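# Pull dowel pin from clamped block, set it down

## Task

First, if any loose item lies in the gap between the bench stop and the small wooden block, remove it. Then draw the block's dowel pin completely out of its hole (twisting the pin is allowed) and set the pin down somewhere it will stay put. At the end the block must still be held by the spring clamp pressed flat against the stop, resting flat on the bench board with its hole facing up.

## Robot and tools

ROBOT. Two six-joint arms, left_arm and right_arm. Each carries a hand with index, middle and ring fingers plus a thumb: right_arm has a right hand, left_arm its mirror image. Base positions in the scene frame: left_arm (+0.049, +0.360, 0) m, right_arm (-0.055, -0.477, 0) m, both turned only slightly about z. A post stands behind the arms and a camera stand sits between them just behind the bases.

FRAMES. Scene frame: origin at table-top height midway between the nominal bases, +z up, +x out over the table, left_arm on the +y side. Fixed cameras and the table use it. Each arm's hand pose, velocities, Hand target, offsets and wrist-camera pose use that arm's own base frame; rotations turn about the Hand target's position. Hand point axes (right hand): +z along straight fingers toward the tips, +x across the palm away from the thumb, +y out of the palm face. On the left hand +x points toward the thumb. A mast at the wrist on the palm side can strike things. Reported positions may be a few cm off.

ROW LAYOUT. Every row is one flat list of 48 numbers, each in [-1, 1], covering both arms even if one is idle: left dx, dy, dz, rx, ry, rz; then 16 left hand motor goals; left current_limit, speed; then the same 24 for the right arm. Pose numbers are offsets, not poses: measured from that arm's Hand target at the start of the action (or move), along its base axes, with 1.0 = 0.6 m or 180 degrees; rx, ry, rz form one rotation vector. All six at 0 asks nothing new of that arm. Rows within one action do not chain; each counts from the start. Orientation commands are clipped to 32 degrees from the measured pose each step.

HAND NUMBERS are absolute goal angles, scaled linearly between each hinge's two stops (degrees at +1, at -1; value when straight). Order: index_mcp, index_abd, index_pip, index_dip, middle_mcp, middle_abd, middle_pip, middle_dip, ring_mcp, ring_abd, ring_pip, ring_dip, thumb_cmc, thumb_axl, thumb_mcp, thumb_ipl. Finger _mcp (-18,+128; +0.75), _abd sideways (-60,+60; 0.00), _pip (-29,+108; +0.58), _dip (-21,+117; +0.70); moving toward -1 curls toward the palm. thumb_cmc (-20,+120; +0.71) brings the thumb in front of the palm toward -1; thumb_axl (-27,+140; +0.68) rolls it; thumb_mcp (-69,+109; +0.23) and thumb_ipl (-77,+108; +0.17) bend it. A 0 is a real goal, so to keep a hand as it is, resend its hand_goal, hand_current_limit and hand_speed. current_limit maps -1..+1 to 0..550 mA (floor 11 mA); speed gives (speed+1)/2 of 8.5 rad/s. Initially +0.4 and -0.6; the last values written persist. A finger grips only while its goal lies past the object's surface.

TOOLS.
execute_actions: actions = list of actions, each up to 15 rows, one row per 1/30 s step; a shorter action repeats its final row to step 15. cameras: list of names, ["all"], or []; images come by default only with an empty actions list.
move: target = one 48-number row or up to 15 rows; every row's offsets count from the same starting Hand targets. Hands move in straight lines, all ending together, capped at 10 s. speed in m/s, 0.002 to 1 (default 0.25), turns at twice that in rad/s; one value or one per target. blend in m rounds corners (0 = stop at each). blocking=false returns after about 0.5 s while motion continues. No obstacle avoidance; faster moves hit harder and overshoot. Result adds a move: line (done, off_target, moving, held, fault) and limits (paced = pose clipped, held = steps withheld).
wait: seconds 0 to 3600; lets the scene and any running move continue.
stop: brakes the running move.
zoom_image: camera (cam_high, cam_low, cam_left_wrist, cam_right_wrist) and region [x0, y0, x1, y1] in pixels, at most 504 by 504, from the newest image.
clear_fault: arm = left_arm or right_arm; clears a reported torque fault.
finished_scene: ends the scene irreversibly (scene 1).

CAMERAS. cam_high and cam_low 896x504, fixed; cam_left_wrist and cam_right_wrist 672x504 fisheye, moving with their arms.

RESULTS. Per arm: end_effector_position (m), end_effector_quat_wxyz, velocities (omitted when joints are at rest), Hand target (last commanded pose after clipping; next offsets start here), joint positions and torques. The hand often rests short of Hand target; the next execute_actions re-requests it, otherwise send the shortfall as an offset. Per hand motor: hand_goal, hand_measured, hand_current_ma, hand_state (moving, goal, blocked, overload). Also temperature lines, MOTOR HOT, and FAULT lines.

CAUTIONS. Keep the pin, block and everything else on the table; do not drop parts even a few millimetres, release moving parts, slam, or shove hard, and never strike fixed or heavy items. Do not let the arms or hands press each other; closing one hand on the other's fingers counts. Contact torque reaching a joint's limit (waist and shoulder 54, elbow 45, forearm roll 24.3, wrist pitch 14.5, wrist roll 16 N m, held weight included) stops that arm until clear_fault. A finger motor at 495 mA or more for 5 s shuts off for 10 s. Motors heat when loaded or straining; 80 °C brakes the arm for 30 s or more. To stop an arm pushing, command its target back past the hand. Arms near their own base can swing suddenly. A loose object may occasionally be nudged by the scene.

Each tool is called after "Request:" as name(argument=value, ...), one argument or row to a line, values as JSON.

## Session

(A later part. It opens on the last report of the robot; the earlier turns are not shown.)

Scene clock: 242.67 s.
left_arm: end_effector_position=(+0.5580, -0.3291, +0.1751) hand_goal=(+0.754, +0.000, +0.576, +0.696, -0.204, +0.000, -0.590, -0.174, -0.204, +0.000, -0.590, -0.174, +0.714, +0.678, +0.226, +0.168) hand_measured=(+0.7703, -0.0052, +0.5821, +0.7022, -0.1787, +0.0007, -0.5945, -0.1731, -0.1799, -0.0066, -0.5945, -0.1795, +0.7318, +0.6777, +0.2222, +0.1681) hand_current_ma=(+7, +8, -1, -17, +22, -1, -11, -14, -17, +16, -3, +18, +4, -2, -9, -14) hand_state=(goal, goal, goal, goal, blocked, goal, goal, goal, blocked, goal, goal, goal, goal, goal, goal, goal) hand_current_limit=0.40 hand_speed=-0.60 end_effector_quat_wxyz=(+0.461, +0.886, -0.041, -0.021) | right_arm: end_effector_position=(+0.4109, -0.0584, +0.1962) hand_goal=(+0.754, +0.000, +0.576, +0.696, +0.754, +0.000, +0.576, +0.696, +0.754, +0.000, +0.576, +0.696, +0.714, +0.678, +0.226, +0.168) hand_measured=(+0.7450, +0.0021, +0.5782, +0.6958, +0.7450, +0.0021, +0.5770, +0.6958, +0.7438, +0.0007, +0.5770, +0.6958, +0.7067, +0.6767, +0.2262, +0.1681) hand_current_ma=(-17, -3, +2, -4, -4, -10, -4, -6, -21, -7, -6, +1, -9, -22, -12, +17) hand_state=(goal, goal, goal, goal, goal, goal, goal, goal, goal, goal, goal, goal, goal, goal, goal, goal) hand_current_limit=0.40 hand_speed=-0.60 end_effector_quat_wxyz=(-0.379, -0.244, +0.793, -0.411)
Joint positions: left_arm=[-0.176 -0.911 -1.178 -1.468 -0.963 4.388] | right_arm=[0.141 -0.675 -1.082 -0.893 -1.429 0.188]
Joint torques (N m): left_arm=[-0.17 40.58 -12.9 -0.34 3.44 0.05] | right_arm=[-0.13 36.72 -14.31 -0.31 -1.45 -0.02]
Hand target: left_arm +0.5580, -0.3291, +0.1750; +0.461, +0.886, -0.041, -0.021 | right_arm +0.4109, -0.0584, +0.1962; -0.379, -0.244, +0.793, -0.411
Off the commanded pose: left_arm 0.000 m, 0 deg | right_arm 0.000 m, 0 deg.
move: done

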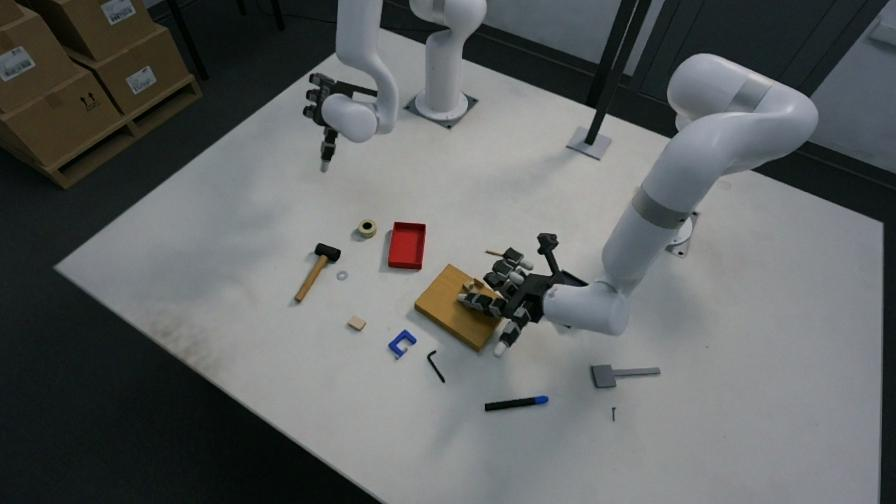

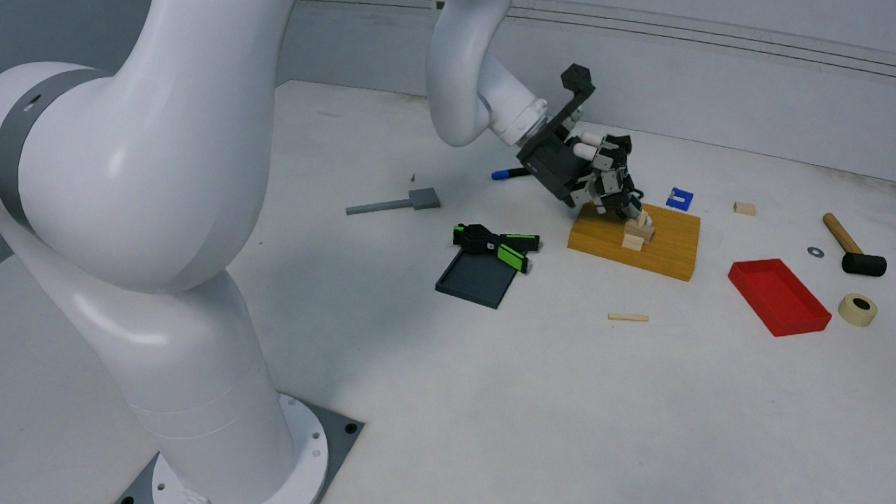

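Request:
move(
  target=[-0.0567,0.005,0,0,0,0,0.754,0,0.576,0.696,-0.205,0,-0.591,-0.174,-0.205,0,-0.591,-0.174,0.714,0.678,0.226,0.168,0.4,-0.6,0,0,0,0,0,0,0.754,0,0.576,0.696,0.754,0,0.576,0.696,0.754,0,0.576,0.696,0.714,0.678,0.226,0.168,0.4,-0.6],
  cameras=["cam_high","cam_low"],
  speed=0.04,
)

Request:
zoom_image(
  camera="cam_low",
  region=[590, 180, 690, 280],
)

Request:
zoom_image(
  camera="cam_high",
  region=[445, 265, 515, 325],
)

Scene clock: 248.37 s.
left_arm: end_effector_position=(+0.5239, -0.3261, +0.1750) hand_goal=(+0.754, +0.000, +0.576, +0.696, -0.204, +0.000, -0.590, -0.174, -0.204, +0.000, -0.590, -0.174, +0.714, +0.678, +0.226, +0.168) hand_measured=(+0.7679, +0.0783, +0.5770, +0.6958, -0.1799, +0.0007, -0.5958, -0.1731, -0.1799, -0.0037, -0.5945, -0.1795, +0.7318, +0.6777, +0.2222, +0.1672) hand_current_ma=(-7, +23, +4, -16, +5, +4, -5, -4, -1, -14, -24, +13, +1, -4, -2, -18) hand_state=(goal, blocked, goal, goal, blocked, goal, goal, goal, blocked, goal, goal, goal, goal, goal, goal, goal) hand_current_limit=0.40 hand_speed=-0.60 end_effector_quat_wxyz=(+0.461, +0.886, -0.041, -0.021) | right_arm: end_effector_position=(+0.4109, -0.0584, +0.1962) hand_goal=(+0.754, +0.000, +0.576, +0.696, +0.754, +0.000, +0.576, +0.696, +0.754, +0.000, +0.576, +0.696, +0.714, +0.678, +0.226, +0.168) hand_measured=(+0.7450, +0.0021, +0.5770, +0.6958, +0.7438, +0.0021, +0.5757, +0.6958, +0.7438, +0.0021, +0.5770, +0.6971, +0.7079, +0.6767, +0.2262, +0.1681) hand_current_ma=(+1, +11, +2, +1, -13, -6, +4, +7, -2, -7, +2, +5, -26, -15, -11, -12) hand_state=(goal, goal, goal, goal, goal, goal, goal, goal, goal, goal, goal, goal, goal, goal, goal, goal) hand_current_limit=0.40 hand_speed=-0.60 end_effector_quat_wxyz=(-0.379, -0.244, +0.793, -0.411)
Joint positions: left_arm=[-0.182 -0.864 -1.072 -1.514 -0.957 4.459] | right_arm=[0.141 -0.675 -1.082 -0.893 -1.429 0.188]
Joint torques (N m): left_arm=[-0.16 38.61 -11.99 -0.27 -1.33 0.05] | right_arm=[-0.13 36.72 -14.31 -0.31 -1.45 -0.02]
Hand target: left_arm +0.5239, -0.3261, +0.1750; +0.461, +0.886, -0.041, -0.021 | right_arm +0.4109, -0.0584, +0.1962; -0.379, -0.244, +0.793, -0.411
Off the commanded pose: left_arm 0.000 m, 0 deg | right_arm 0.000 m, 0 deg.
move: done

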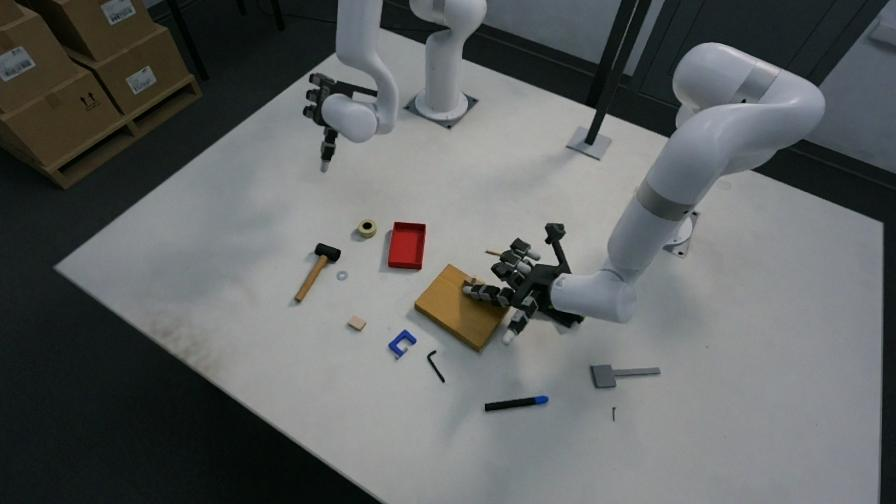

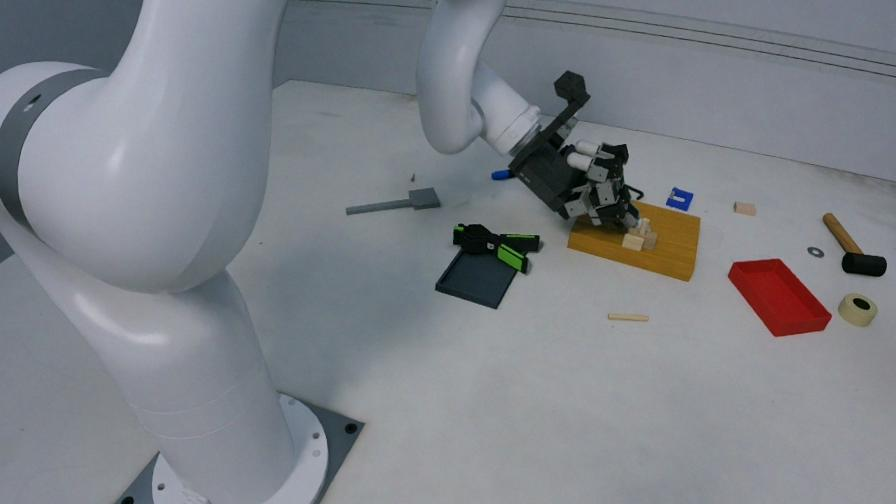

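Scaled by 5.040 from the camera's image (finer frame: 1280x720).

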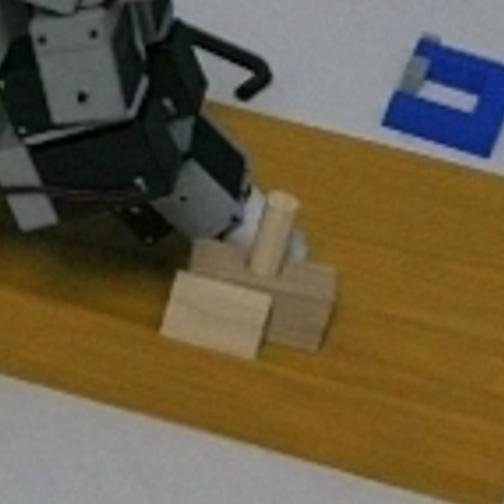

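Scaled by 7.200 from the camera's image (finer frame: 1280x720).

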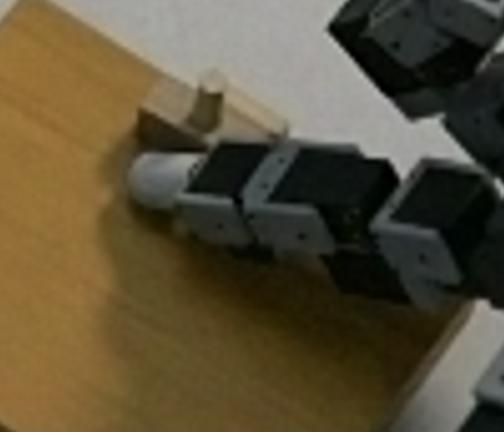

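Request:
move(
  target=[0,0,0,0,0,0,0.754,0,0.576,0.696,-0.548,0,-0.737,0.406,-0.548,0,-0.737,0.406,0.714,0.678,0.226,0.168,0.4,-0.6,0.094,0.5027,0.3067,0.3845,0.1859,0.4951,0.754,0,0.576,0.696,0.754,0,0.576,0.696,0.4,0,0.576,0.696,-0.571,0.678,0.226,0.168,0.4,-0.6],
  cameras=["all"],
  speed=0.2,
)

Scene clock: 283.50 s.
left_arm: end_effector_position=(+0.5239, -0.3261, +0.1750) hand_goal=(+0.754, +0.000, +0.576, +0.696, -0.548, +0.000, -0.736, +0.406, -0.548, +0.000, -0.736, +0.406, +0.714, +0.678, +0.226, +0.168) hand_measured=(+0.7679, +0.0783, +0.5770, +0.6958, -0.5369, +0.0007, -0.7395, +0.4028, -0.5369, -0.0037, -0.7408, +0.4040, +0.7305, +0.6767, +0.2222, +0.1672) hand_current_ma=(-12, -4, +0, -3, +11, +4, +6, +10, -6, +9, -2, +3, +11, +0, -7, -8) hand_state=(goal, blocked, goal, goal, goal, goal, goal, goal, goal, goal, goal, goal, goal, goal, goal, goal) hand_current_limit=0.40 hand_speed=-0.60 end_effector_quat_wxyz=(+0.461, +0.886, -0.041, -0.021) | right_arm: end_effector_position=(+0.4673, +0.2432, +0.3802) hand_goal=(+0.754, +0.000, +0.576, +0.696, +0.754, +0.000, +0.576, +0.696, +0.400, +0.000, +0.576, +0.696, -0.570, +0.678, +0.226, +0.168) hand_measured=(+0.7450, +0.0007, +0.5770, +0.6958, +0.7462, +0.0007, +0.5770, +0.6971, +0.4025, +0.0007, +0.5859, +0.6971, -0.5554, +0.6777, +0.2203, +0.1672) hand_current_ma=(-11, -7, +2, -7, +2, -13, -8, +8, -2, +1, -2, -18, -9, -10, -20, -2) hand_state=(goal, goal, goal, goal, goal, goal, goal, goal, goal, goal, goal, goal, goal, goal, goal, goal) hand_current_limit=0.40 hand_speed=-0.60 end_effector_quat_wxyz=(+0.000, +0.930, -0.366, +0.000)
Joint positions: left_arm=[-0.182 -0.864 -1.072 -1.514 -0.957 4.459] | right_arm=[0.491 -0.471 -1.454 0.001 -0.983 -1.901]
Joint torques (N m): left_arm=[-0.16 38.61 -11.98 -0.26 -1.29 0.05] | right_arm=[-0.09 20.93 -20.39 0.62 -0.14 0]
Hand target: left_arm +0.5239, -0.3261, +0.1750; +0.461, +0.886, -0.041, -0.021 | right_arm +0.4673, +0.2432, +0.3802; +0.000, +0.930, -0.366, +0.000
Off the commanded pose: left_arm 0.000 m, 0 deg | right_arm 0.000 m, 0 deg.
move: done
cam_left_wrist: T_world_to_cam=[[-0.73518, 0.47237, -0.48619, 0.5859], [0.53503, 0.84475, 0.01169, -0.05554], [0.41623, -0.25153, -0.87377, -0.01935]] pos_world=[0.46851, -0.23471, 0.2686]
cam_right_wrist: T_world_to_cam=[[-0.99482, 0.10006, 0.0181, 0.46499], [0.08262, 0.69169, 0.71745, -0.52452], [0.05927, 0.71523, -0.69637, 0.1874]] pos_world=[0.49481, 0.18225, 0.4984]

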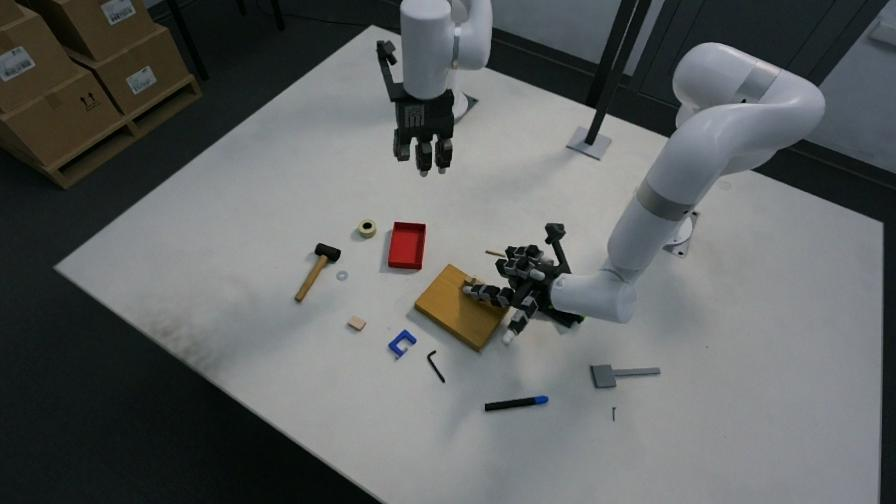

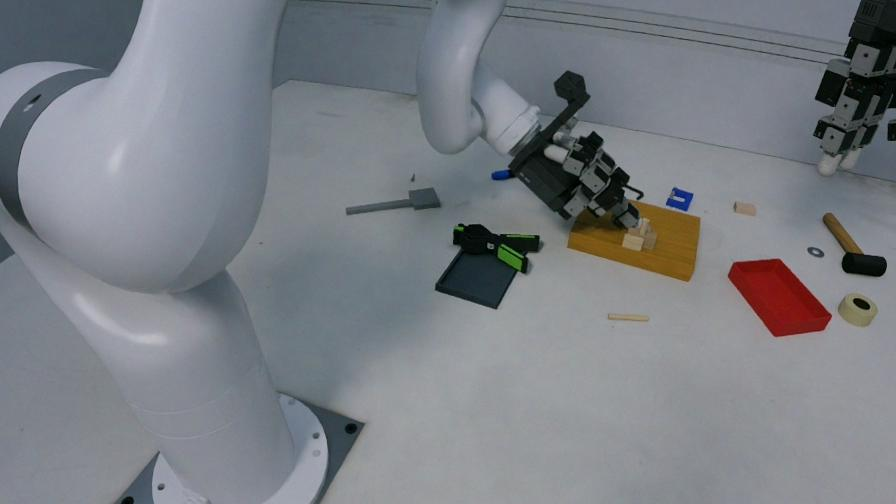

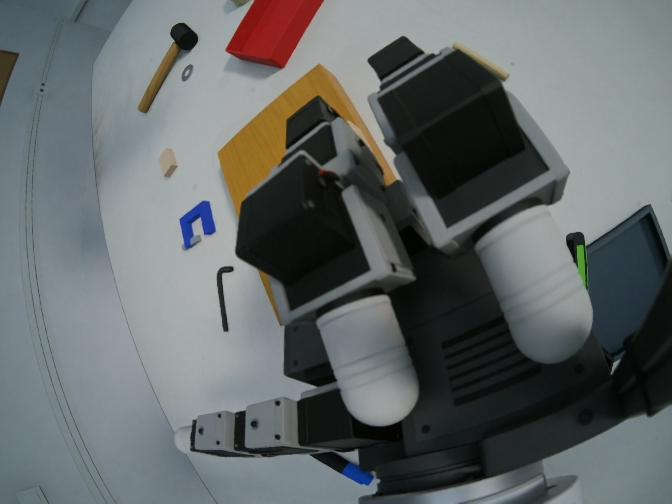

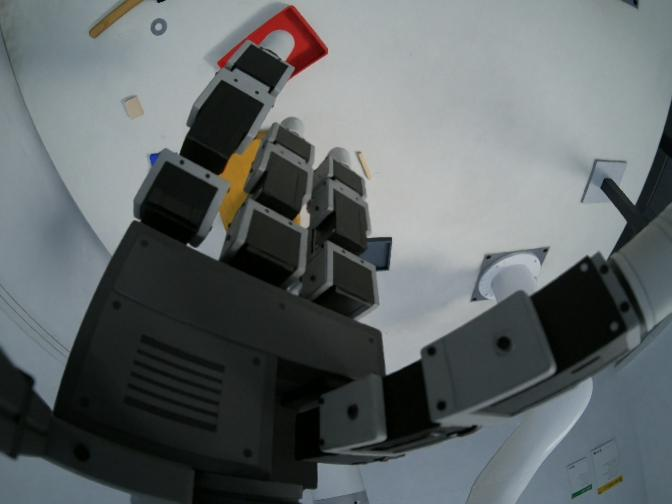

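Request:
move(
  target=[0,0,0,0,0,0,0.754,0,0.576,0.696,-0.548,0,-0.737,0.406,-0.548,0,-0.737,0.406,0.714,0.678,0.226,0.168,0.4,-0.6,0.1793,0.2135,-0.262,0,0,0,0.754,0,0.576,0.696,0.754,0,0.576,0.696,0.4,0,0.576,0.696,-0.571,0.678,0.226,0.168,0.4,-0.6],
  cameras=["all"],
  speed=0.15,
)

Request:
zoom_image(
  camera="cam_low",
  region=[570, 130, 710, 270],
)

Request:
zoom_image(
  camera="cam_high",
  region=[430, 230, 530, 330],
)

Scene clock: 289.27 s.
left_arm: end_effector_position=(+0.5239, -0.3261, +0.1750) hand_goal=(+0.754, +0.000, +0.576, +0.696, -0.548, +0.000, -0.736, +0.406, -0.548, +0.000, -0.736, +0.406, +0.714, +0.678, +0.226, +0.168) hand_measured=(+0.7679, +0.0783, +0.5782, +0.6958, -0.5369, -0.0008, -0.7408, +0.4028, -0.5369, -0.0037, -0.7395, +0.4040, +0.7318, +0.6767, +0.2222, +0.1681) hand_current_ma=(-21, +11, +22, -11, -1, -7, +18, -23, +8, -3, +0, +21, +12, -1, -12, -9) hand_state=(goal, blocked, goal, goal, goal, goal, goal, goal, goal, goal, goal, goal, goal, goal, goal, goal) hand_current_limit=0.40 hand_speed=-0.60 end_effector_quat_wxyz=(+0.461, +0.886, -0.041, -0.021) | right_arm: end_effector_position=(+0.5749, +0.3713, +0.2230) hand_goal=(+0.754, +0.000, +0.576, +0.696, +0.754, +0.000, +0.576, +0.696, +0.400, +0.000, +0.576, +0.696, -0.570, +0.678, +0.226, +0.168) hand_measured=(+0.7450, +0.0021, +0.5770, +0.6958, +0.7450, +0.0007, +0.5757, +0.6958, +0.4049, +0.0007, +0.5872, +0.7009, -0.5567, +0.6777, +0.2173, +0.1681) hand_current_ma=(-25, -8, +3, -20, -10, -8, -13, +14, +6, -11, +9, +1, -1, -14, -27, +12) hand_state=(goal, goal, goal, goal, goal, goal, goal, goal, goal, goal, goal, goal, goal, goal, goal, goal) hand_current_limit=0.40 hand_speed=-0.60 end_effector_quat_wxyz=(+0.000, +0.930, -0.366, -0.001)
Joint positions: left_arm=[-0.182 -0.864 -1.072 -1.514 -0.957 4.459] | right_arm=[0.572 -1.041 -2.008 0.001 -0.968 -1.82]
Joint torques (N m): left_arm=[-0.16 38.61 -11.98 -0.26 -1.29 0.05] | right_arm=[-0.11 34.74 -20.34 0.62 -0.14 1.41]
Hand target: left_arm +0.5239, -0.3261, +0.1750; +0.461, +0.886, -0.041, -0.021 | right_arm +0.5749, +0.3713, +0.2230; +0.000, +0.930, -0.366, +0.000
Off the commanded pose: left_arm 0.000 m, 0 deg | right_arm 0.000 m, 0 deg.
move: done
cam_left_wrist: T_world_to_cam=[[-0.73518, 0.47237, -0.48619, 0.5859], [0.53503, 0.84475, 0.01169, -0.05554], [0.41623, -0.25153, -0.87377, -0.01935]] pos_world=[0.46851, -0.23471, 0.2686]
cam_right_wrist: T_world_to_cam=[[-0.99481, 0.10013, 0.01818, 0.5619], [0.08272, 0.69163, 0.7175, -0.50928], [0.05926, 0.71528, -0.69632, -0.0201]] pos_world=[0.60231, 0.31035, 0.3412]

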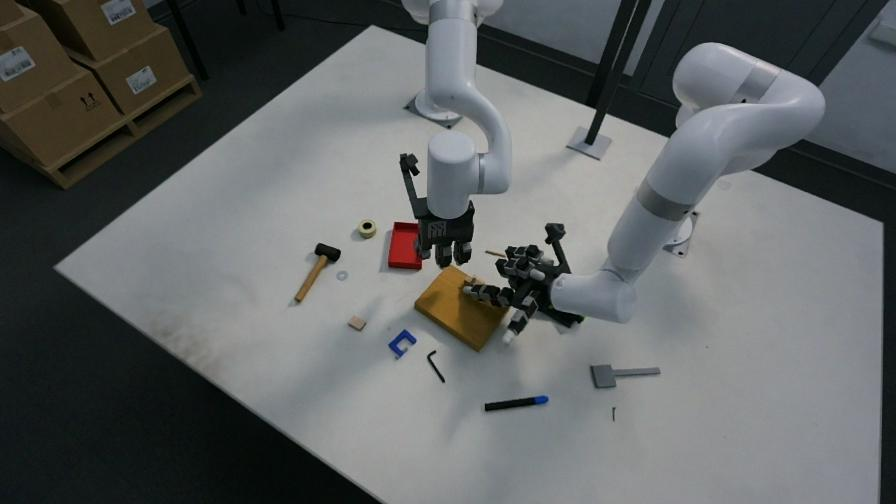

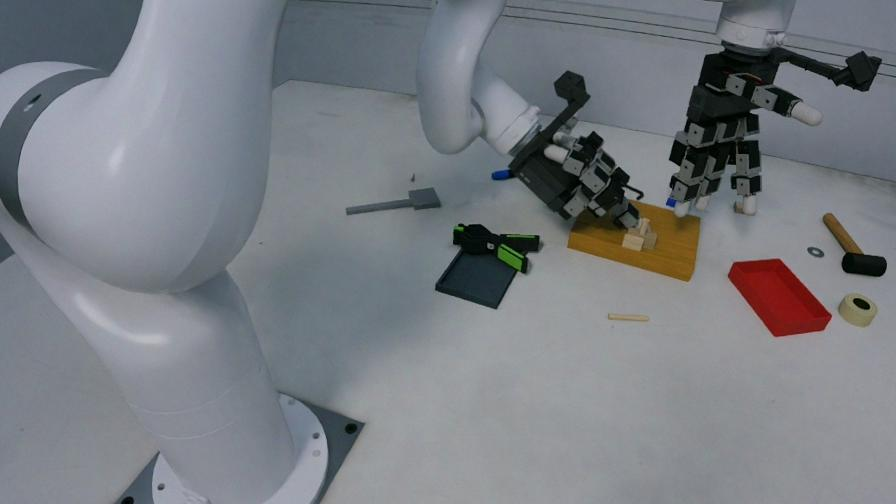

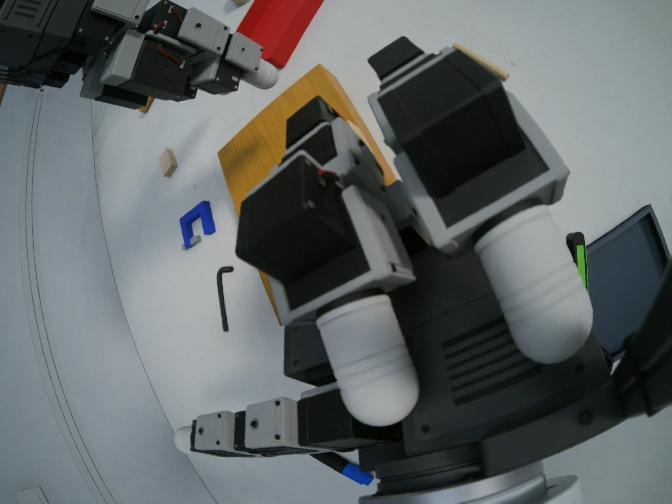

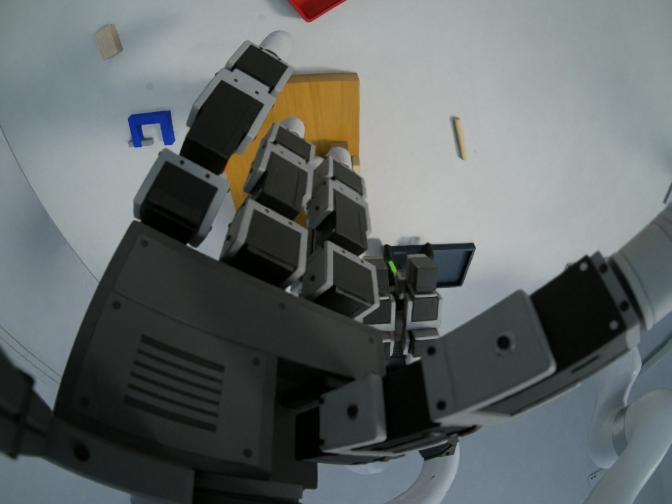

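Scaled by 3.600 from the camera's image (finer frame: 1280x720).

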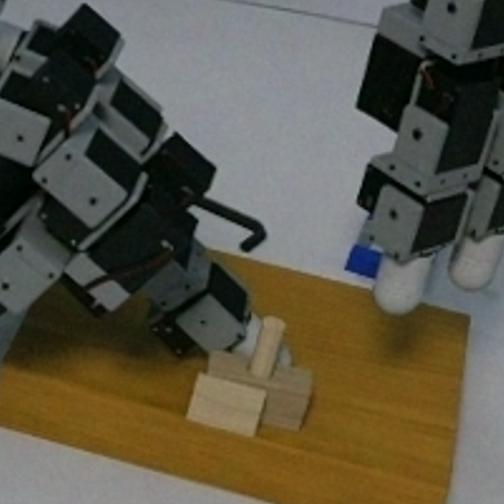

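Scaled by 5.040 from the camera's image (finer frame: 1280x720).

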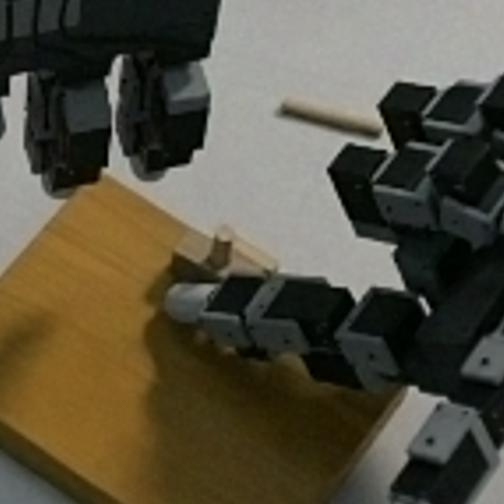

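Request:
move(
  target=[
    [0.005,0,0,0,0,0,0.754,0.06,0.576,0.696,-0.548,0,-0.737,0.406,-0.548,0,-0.737,0.406,0.714,0.678,0.226,0.168,0.4,-0.6,0.005,0,-0.108,0,0,0,0.754,0,0.576,0.696,0.754,0,0.576,0.696,0.4,0,0.576,0.696,-0.571,0.678,0.226,0.168,0.4,-0.6],
    [0.005,0,0,0,0,0,0.754,0.06,0.576,0.696,-0.548,0,-0.737,0.406,-0.548,0,-0.737,0.406,0.714,0.678,0.226,0.168,0.4,-0.6,0.008,0.035,-0.108,0,0,0,0.754,0,0.576,0.696,0.754,0,0.576,0.696,0.4,0,0.576,0.696,-0.571,0.678,0.226,0.168,0.4,-0.6],
  ],
  cameras=["cam_high","cam_low"],
  speed=[0.1,0.04],
)

Request:
zoom_image(
  camera="cam_low",
  region=[580, 160, 700, 280],
)

Request:
zoom_image(
  camera="cam_high",
  region=[430, 230, 530, 330],
)

Scene clock: 297.20 s.
left_arm: end_effector_position=(+0.5269, -0.3261, +0.1750) hand_goal=(+0.754, +0.060, +0.576, +0.696, -0.548, +0.000, -0.736, +0.406, -0.548, +0.000, -0.736, +0.406, +0.714, +0.678, +0.226, +0.168) hand_measured=(+0.7679, +0.0695, +0.5834, +0.7022, -0.5369, +0.0007, -0.7408, +0.4028, -0.5369, -0.0037, -0.7395, +0.4040, +0.7318, +0.6767, +0.2222, +0.1672) hand_current_ma=(-6, -8, +16, -4, +9, +19, +10, +4, -7, +5, +0, +3, +6, -5, +4, +4) hand_state=(goal, goal, goal, goal, goal, goal, goal, goal, goal, goal, goal, goal, goal, goal, goal, goal) hand_current_limit=0.40 hand_speed=-0.60 end_effector_quat_wxyz=(+0.461, +0.886, -0.041, -0.021) | right_arm: end_effector_position=(+0.5797, +0.3923, +0.1582) hand_goal=(+0.754, +0.000, +0.576, +0.696, +0.754, +0.000, +0.576, +0.696, +0.400, +0.000, +0.576, +0.696, -0.570, +0.678, +0.226, +0.168) hand_measured=(+0.7318, -0.0140, +0.5667, +0.6958, +0.7354, -0.0154, +0.5680, +0.6958, +0.4049, -0.0037, +0.5872, +0.7009, -0.5617, +0.6777, +0.2183, +0.1681) hand_current_ma=(-29, -11, -13, -15, -15, -20, -6, +14, +7, -23, +36, +0, +19, -2, -25, +1) hand_state=(blocked, goal, goal, goal, goal, goal, goal, goal, goal, goal, goal, goal, goal, goal, goal, goal) hand_current_limit=0.40 hand_speed=-0.60 end_effector_quat_wxyz=(+0.000, +0.930, -0.366, +0.000)
Joint positions: left_arm=[-0.181 -0.868 -1.081 -1.509 -0.958 4.453] | right_arm=[0.591 -1.166 -2.084 0.001 -0.918 -1.801]
Joint torques (N m): left_arm=[-0.16 38.77 -12.06 -0.27 -1.29 0.05] | right_arm=[-0.11 35.01 -20.16 0.6 -3.47 0]
Hand target: left_arm +0.5269, -0.3261, +0.1750; +0.461, +0.886, -0.041, -0.021 | right_arm +0.5797, +0.3923, +0.1582; +0.000, +0.930, -0.366, +0.000
Off the commanded pose: left_arm 0.000 m, 0 deg | right_arm 0.000 m, 0 deg.
move: done

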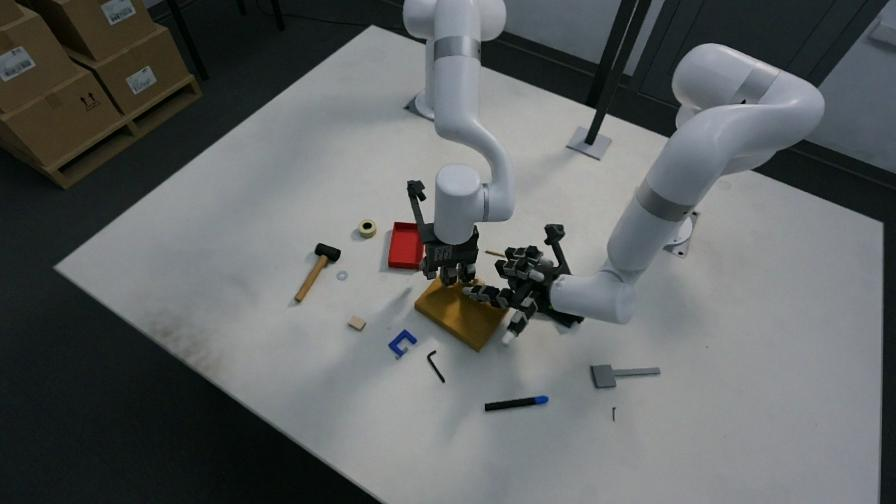

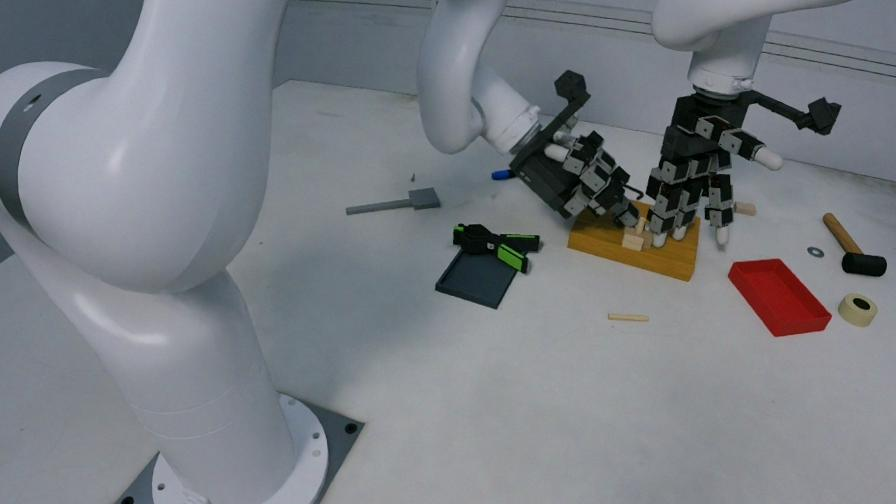

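Scaled by 4.200 from the camera's image (finer frame: 1280x720).

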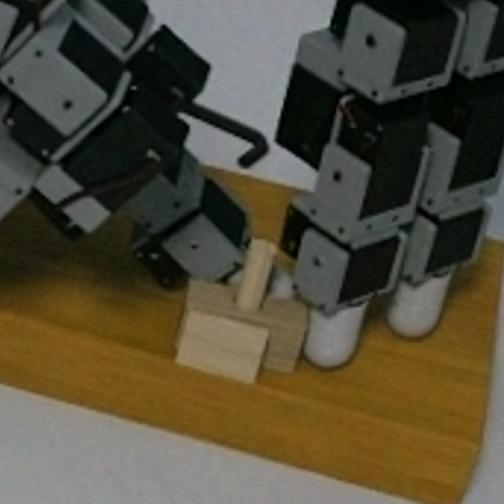

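Scaled by 5.040 from the camera's image (finer frame: 1280x720).

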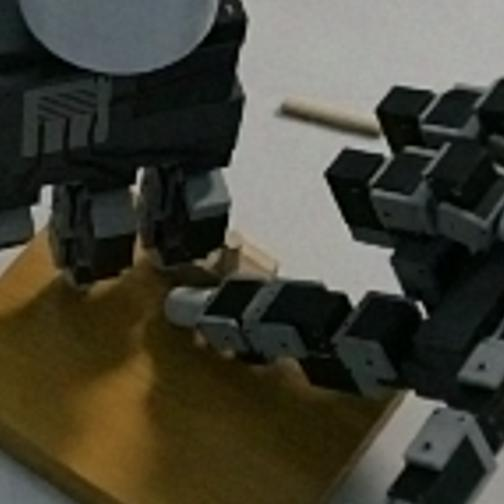

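Request:
move(
  target=[
    [0,0,0,0,0,0,0.754,0.06,0.576,0.696,-0.548,0,-0.737,0.406,-0.548,0,-0.737,0.406,0.714,0.678,0.226,0.168,0.4,-0.6,0,0,0.007,0,0,0,0.754,0,0.576,0.696,0.754,0,0.576,0.696,0.4,0,0.576,0.696,-0.571,0.678,0.226,0.168,0.4,-0.6],
    [0,0,0,0,0,0,0.754,0.06,0.576,0.696,-0.548,0,-0.737,0.406,-0.548,0,-0.737,0.406,0.714,0.678,0.226,0.168,0.4,-0.6,0.001,0.014,0.007,0,0,0,0.754,0,0.576,0.696,0.754,0,0.576,0.696,0.4,0,0.576,0.696,-0.571,0.678,0.226,0.168,0.4,-0.6],
  ],
  cameras=["cam_high","cam_low"],
  speed=[0.05,0.03],
)

Request:
zoom_image(
  camera="cam_low",
  region=[580, 160, 700, 280],
)

Scene clock: 301.27 s.
left_arm: end_effector_position=(+0.5269, -0.3261, +0.1750) hand_goal=(+0.754, +0.060, +0.576, +0.696, -0.548, +0.000, -0.736, +0.406, -0.548, +0.000, -0.736, +0.406, +0.714, +0.678, +0.226, +0.168) hand_measured=(+0.7679, +0.0695, +0.5821, +0.7022, -0.5369, -0.0008, -0.7408, +0.4015, -0.5369, -0.0037, -0.7408, +0.4040, +0.7318, +0.6777, +0.2222, +0.1681) hand_current_ma=(-1, -1, +13, -9, -2, -12, +37, -19, -4, +13, +1, -9, -5, -3, -4, -8) hand_state=(goal, goal, goal, goal, goal, goal, goal, goal, goal, goal, goal, goal, goal, goal, goal, goal) hand_current_limit=0.40 hand_speed=-0.60 end_effector_quat_wxyz=(+0.461, +0.886, -0.041, -0.021) | right_arm: end_effector_position=(+0.5803, +0.4007, +0.1624) hand_goal=(+0.754, +0.000, +0.576, +0.696, +0.754, +0.000, +0.576, +0.696, +0.400, +0.000, +0.576, +0.696, -0.570, +0.678, +0.226, +0.168) hand_measured=(+0.7330, -0.0140, +0.5680, +0.6971, +0.7366, -0.0140, +0.5680, +0.6958, +0.4037, -0.0037, +0.5872, +0.7009, -0.5617, +0.6788, +0.2183, +0.1681) hand_current_ma=(-28, +7, -15, -14, -27, -8, +1, +28, +18, -7, -3, -9, -1, -10, -15, +6) hand_state=(blocked, goal, goal, goal, goal, goal, goal, goal, goal, goal, goal, goal, goal, goal, goal, goal) hand_current_limit=0.40 hand_speed=-0.60 end_effector_quat_wxyz=(+0.000, +0.930, -0.366, +0.000)
Joint positions: left_arm=[-0.181 -0.868 -1.081 -1.509 -0.958 4.453] | right_arm=[0.599 -1.18 -2.121 0.001 -0.94 -1.793]
Joint torques (N m): left_arm=[-0.16 38.77 -12.06 -0.27 -1.29 0.05] | right_arm=[-0.11 53.25 -20.24 0.61 -3.55 1.62]
Hand target: left_arm +0.5269, -0.3261, +0.1750; +0.461, +0.886, -0.041, -0.021 | right_arm +0.5803, +0.4007, +0.1624; +0.000, +0.930, -0.366, +0.000
Off the commanded pose: left_arm 0.000 m, 0 deg | right_arm 0.000 m, 0 deg.
move: done

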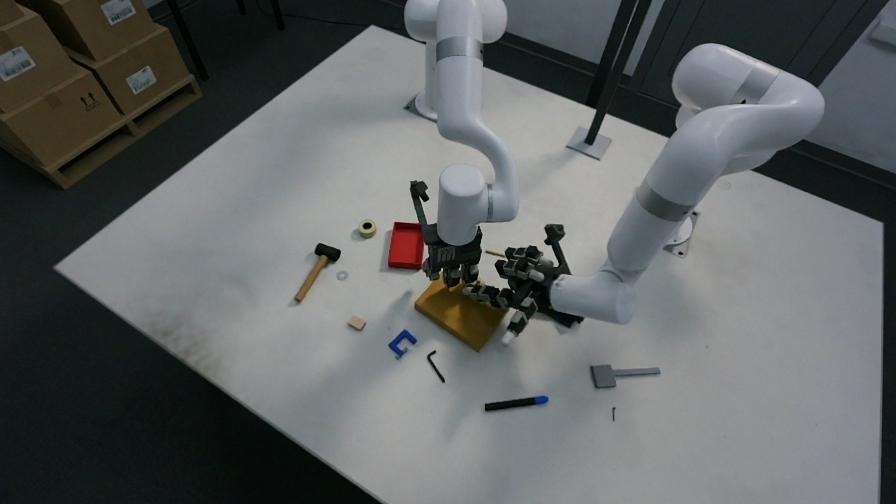

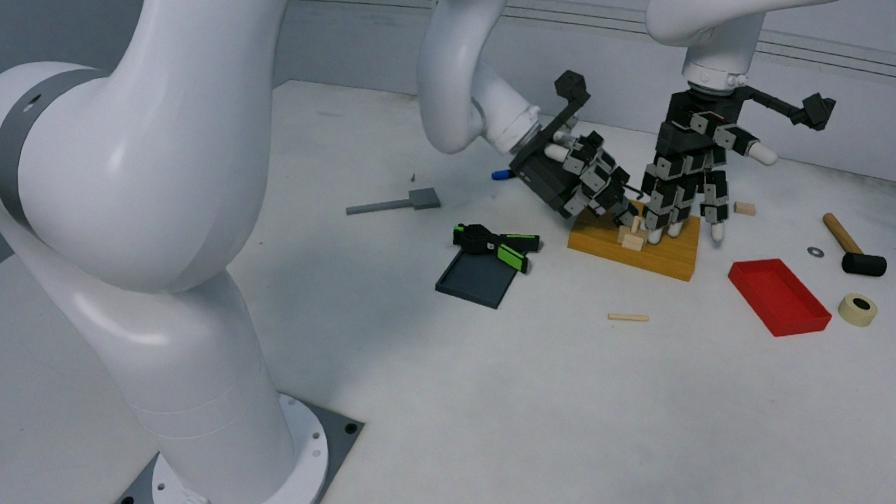

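Scaled by 4.200 from the camera's image (finer frame: 1280x720).

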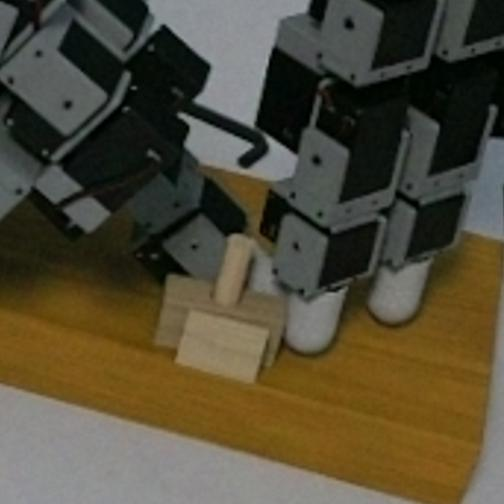

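Request:
move(
  target=[
    [0.01,0,0,0,0,0,0.754,0.06,0.576,0.696,-0.548,0,-0.737,0.406,-0.548,0,-0.737,0.406,0.714,0.678,0.226,0.168,0.4,-0.6,0,-0.02,0,0,0,0,0.754,0,0.576,0.696,0.754,0,0.576,0.696,0.4,0,0.576,0.696,-0.571,0.678,0.226,0.168,0.4,-0.6],
    [0.0127,0.03,0,0,0,0,0.754,0.06,0.576,0.696,-0.548,0,-0.737,0.406,-0.548,0,-0.737,0.406,0.714,0.678,0.226,0.168,0.4,-0.6,0,-0.02,0.2,0,0,0,0.754,0,0.576,0.696,0.754,0,0.576,0.696,0.4,0,0.576,0.696,-0.571,0.678,0.226,0.168,0.4,-0.6],
    [-0.0023,0.03,0,0,0,0,0.754,0,0.576,0.696,-0.548,0,-0.737,0.406,-0.548,0,-0.737,0.406,0.714,0.678,0.226,0.168,0.4,-0.6,-0.0353,0.0722,0.2,0,0,0,0.754,0,0.576,0.696,0.754,0,0.576,0.696,0.4,0,0.576,0.696,-0.571,0.678,0.226,0.168,0.4,-0.6],
    [-0.0023,0.03,0,0,0,0,0.754,0,0.576,0.696,-0.548,0,-0.737,0.406,-0.548,0,-0.737,0.406,0.714,0.678,0.226,0.168,0.4,-0.6,-0.0353,0.0722,0.1,0,0,0,0.754,0,0.576,0.696,0.754,0,0.576,0.696,0.4,0,0.576,0.696,-0.571,0.678,0.226,0.168,0.4,-0.6],
  ],
  cameras=["all"],
  speed=[0.05,0.1,0.1,0.08],
)

Request:
zoom_image(
  camera="cam_low",
  region=[580, 140, 700, 280],
)

Request:
zoom_image(
  camera="cam_high",
  region=[430, 210, 550, 330],
)

Scene clock: 321.13 s.
left_arm: end_effector_position=(+0.5256, -0.3081, +0.1750) hand_goal=(+0.754, +0.000, +0.576, +0.696, -0.548, +0.000, -0.736, +0.406, -0.548, +0.000, -0.736, +0.406, +0.714, +0.678, +0.226, +0.168) hand_measured=(+0.7679, +0.0314, +0.5821, +0.7022, -0.5369, +0.0007, -0.7395, +0.4028, -0.5369, -0.0037, -0.7395, +0.4040, +0.7318, +0.6777, +0.2222, +0.1681) hand_current_ma=(-8, +11, -6, -18, +22, -9, +17, -20, +6, +9, -5, +5, +4, +9, -11, -20) hand_state=(goal, blocked, goal, goal, goal, goal, goal, goal, goal, goal, goal, goal, goal, goal, goal, goal) hand_current_limit=0.40 hand_speed=-0.60 end_effector_quat_wxyz=(+0.461, +0.886, -0.041, -0.021) | right_arm: end_effector_position=(+0.5591, +0.4440, +0.2224) hand_goal=(+0.754, +0.000, +0.576, +0.696, +0.754, +0.000, +0.576, +0.696, +0.400, +0.000, +0.576, +0.696, -0.570, +0.678, +0.226, +0.168) hand_measured=(+0.7354, -0.0052, +0.5680, +0.6958, +0.7366, -0.0023, +0.5693, +0.6958, +0.4049, +0.0021, +0.5872, +0.7009, -0.5592, +0.6767, +0.2183, +0.1681) hand_current_ma=(-33, +19, -1, -10, -18, -21, -17, +15, +8, -8, +4, +10, -8, -17, -24, -10) hand_state=(goal, goal, goal, goal, goal, goal, goal, goal, goal, goal, goal, goal, goal, goal, goal, goal) hand_current_limit=0.40 hand_speed=-0.60 end_effector_quat_wxyz=(+0.000, +0.930, -0.366, +0.000)
Joint positions: left_arm=[-0.148 -0.862 -1.067 -1.483 -0.964 4.463] | right_arm=[0.659 -1.155 -2.212 0.001 -1.057 -1.733]
Joint torques (N m): left_arm=[-0.16 38.48 -11.9 -0.26 -1.29 0.05] | right_arm=[-0.1 53.19 -20.53 0.66 -0.15 -1.64]
Hand target: left_arm +0.5256, -0.3081, +0.1750; +0.461, +0.886, -0.041, -0.021 | right_arm +0.5591, +0.4440, +0.2224; +0.000, +0.930, -0.366, +0.000
Off the commanded pose: left_arm 0.000 m, 0 deg | right_arm 0.000 m, 0 deg.
move: done
cam_left_wrist: T_world_to_cam=[[-0.73521, 0.47232, -0.48619, 0.57865], [0.535, 0.84477, 0.01167, -0.07163], [0.41623, -0.25153, -0.87377, -0.01553]] pos_world=[0.47021, -0.21671, 0.2686]
cam_right_wrist: T_world_to_cam=[[-0.99482, 0.10006, 0.0181, 0.53908], [0.08262, 0.69169, 0.71745, -0.55778], [0.05927, 0.71523, -0.69637, -0.07155]] pos_world=[0.58661, 0.38305, 0.3406]

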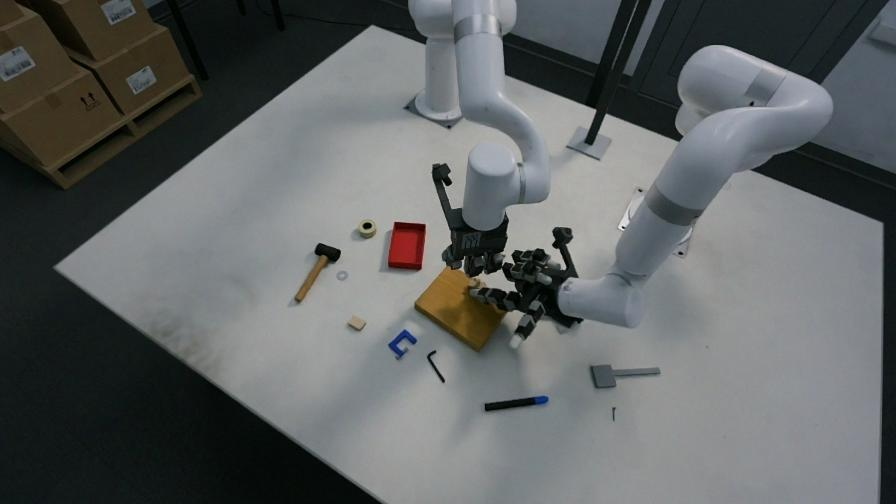

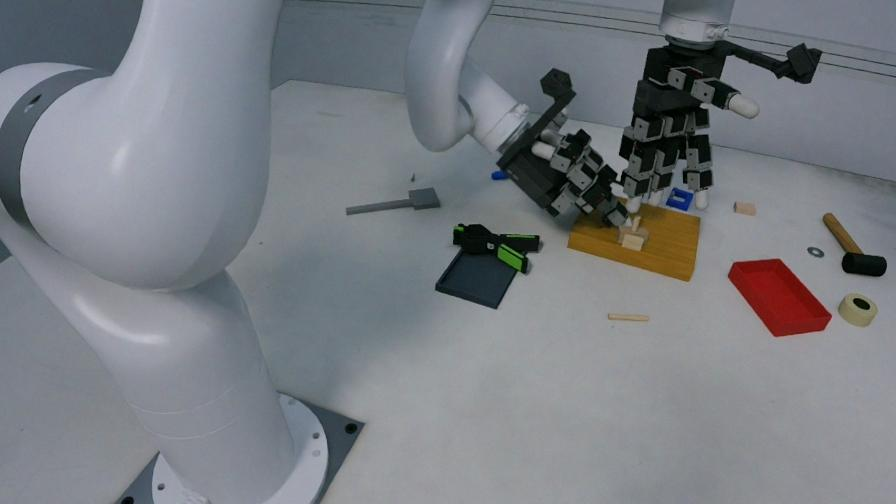

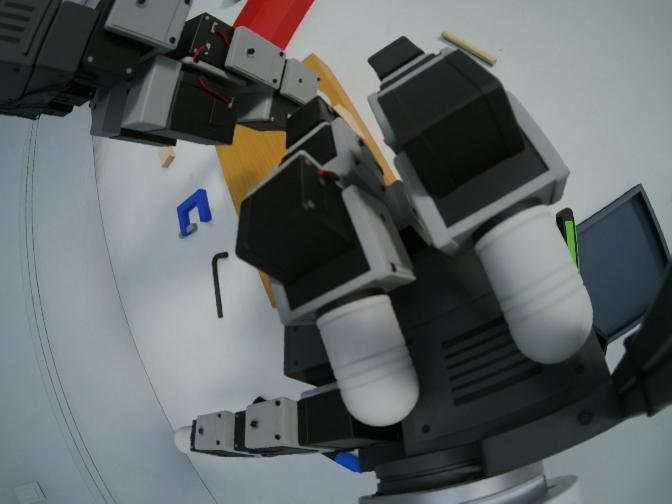

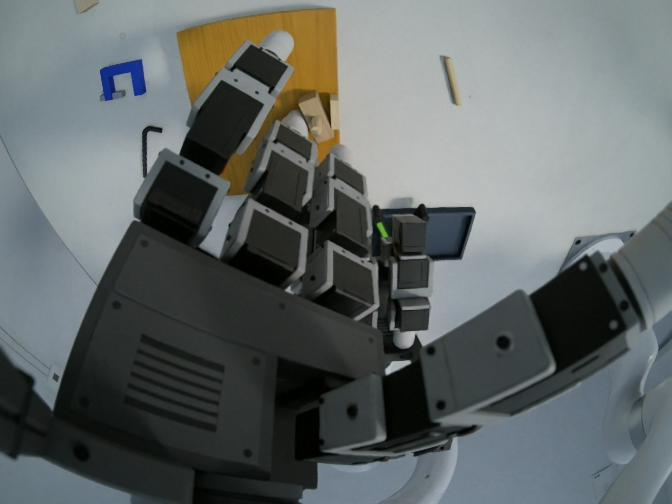

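Scaled by 3.600 from the camera's image (finer frame: 1280x720).

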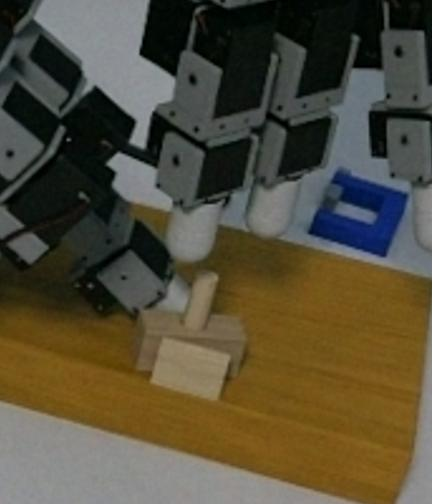

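Scaled by 4.200 from the camera's image (finer frame: 1280x720).

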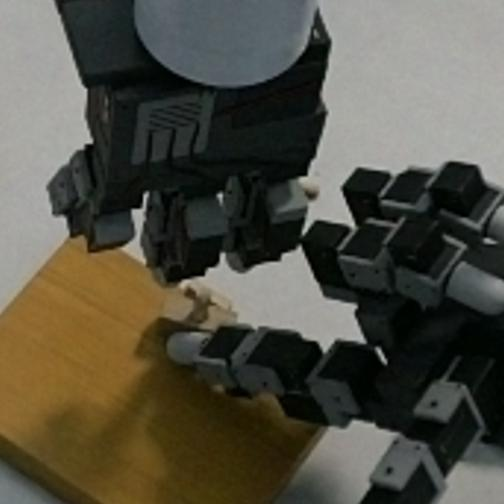

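Request:
zoom_image(
  camera="cam_right_wrist",
  region=[250, 60, 400, 210],
)

Scaled by 3.360 from the camera's image (finer frame: 960x720).

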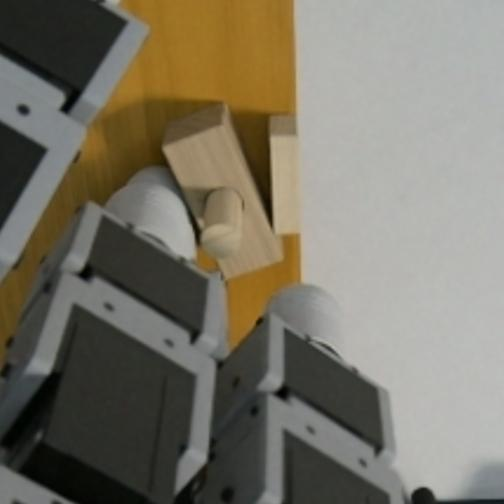

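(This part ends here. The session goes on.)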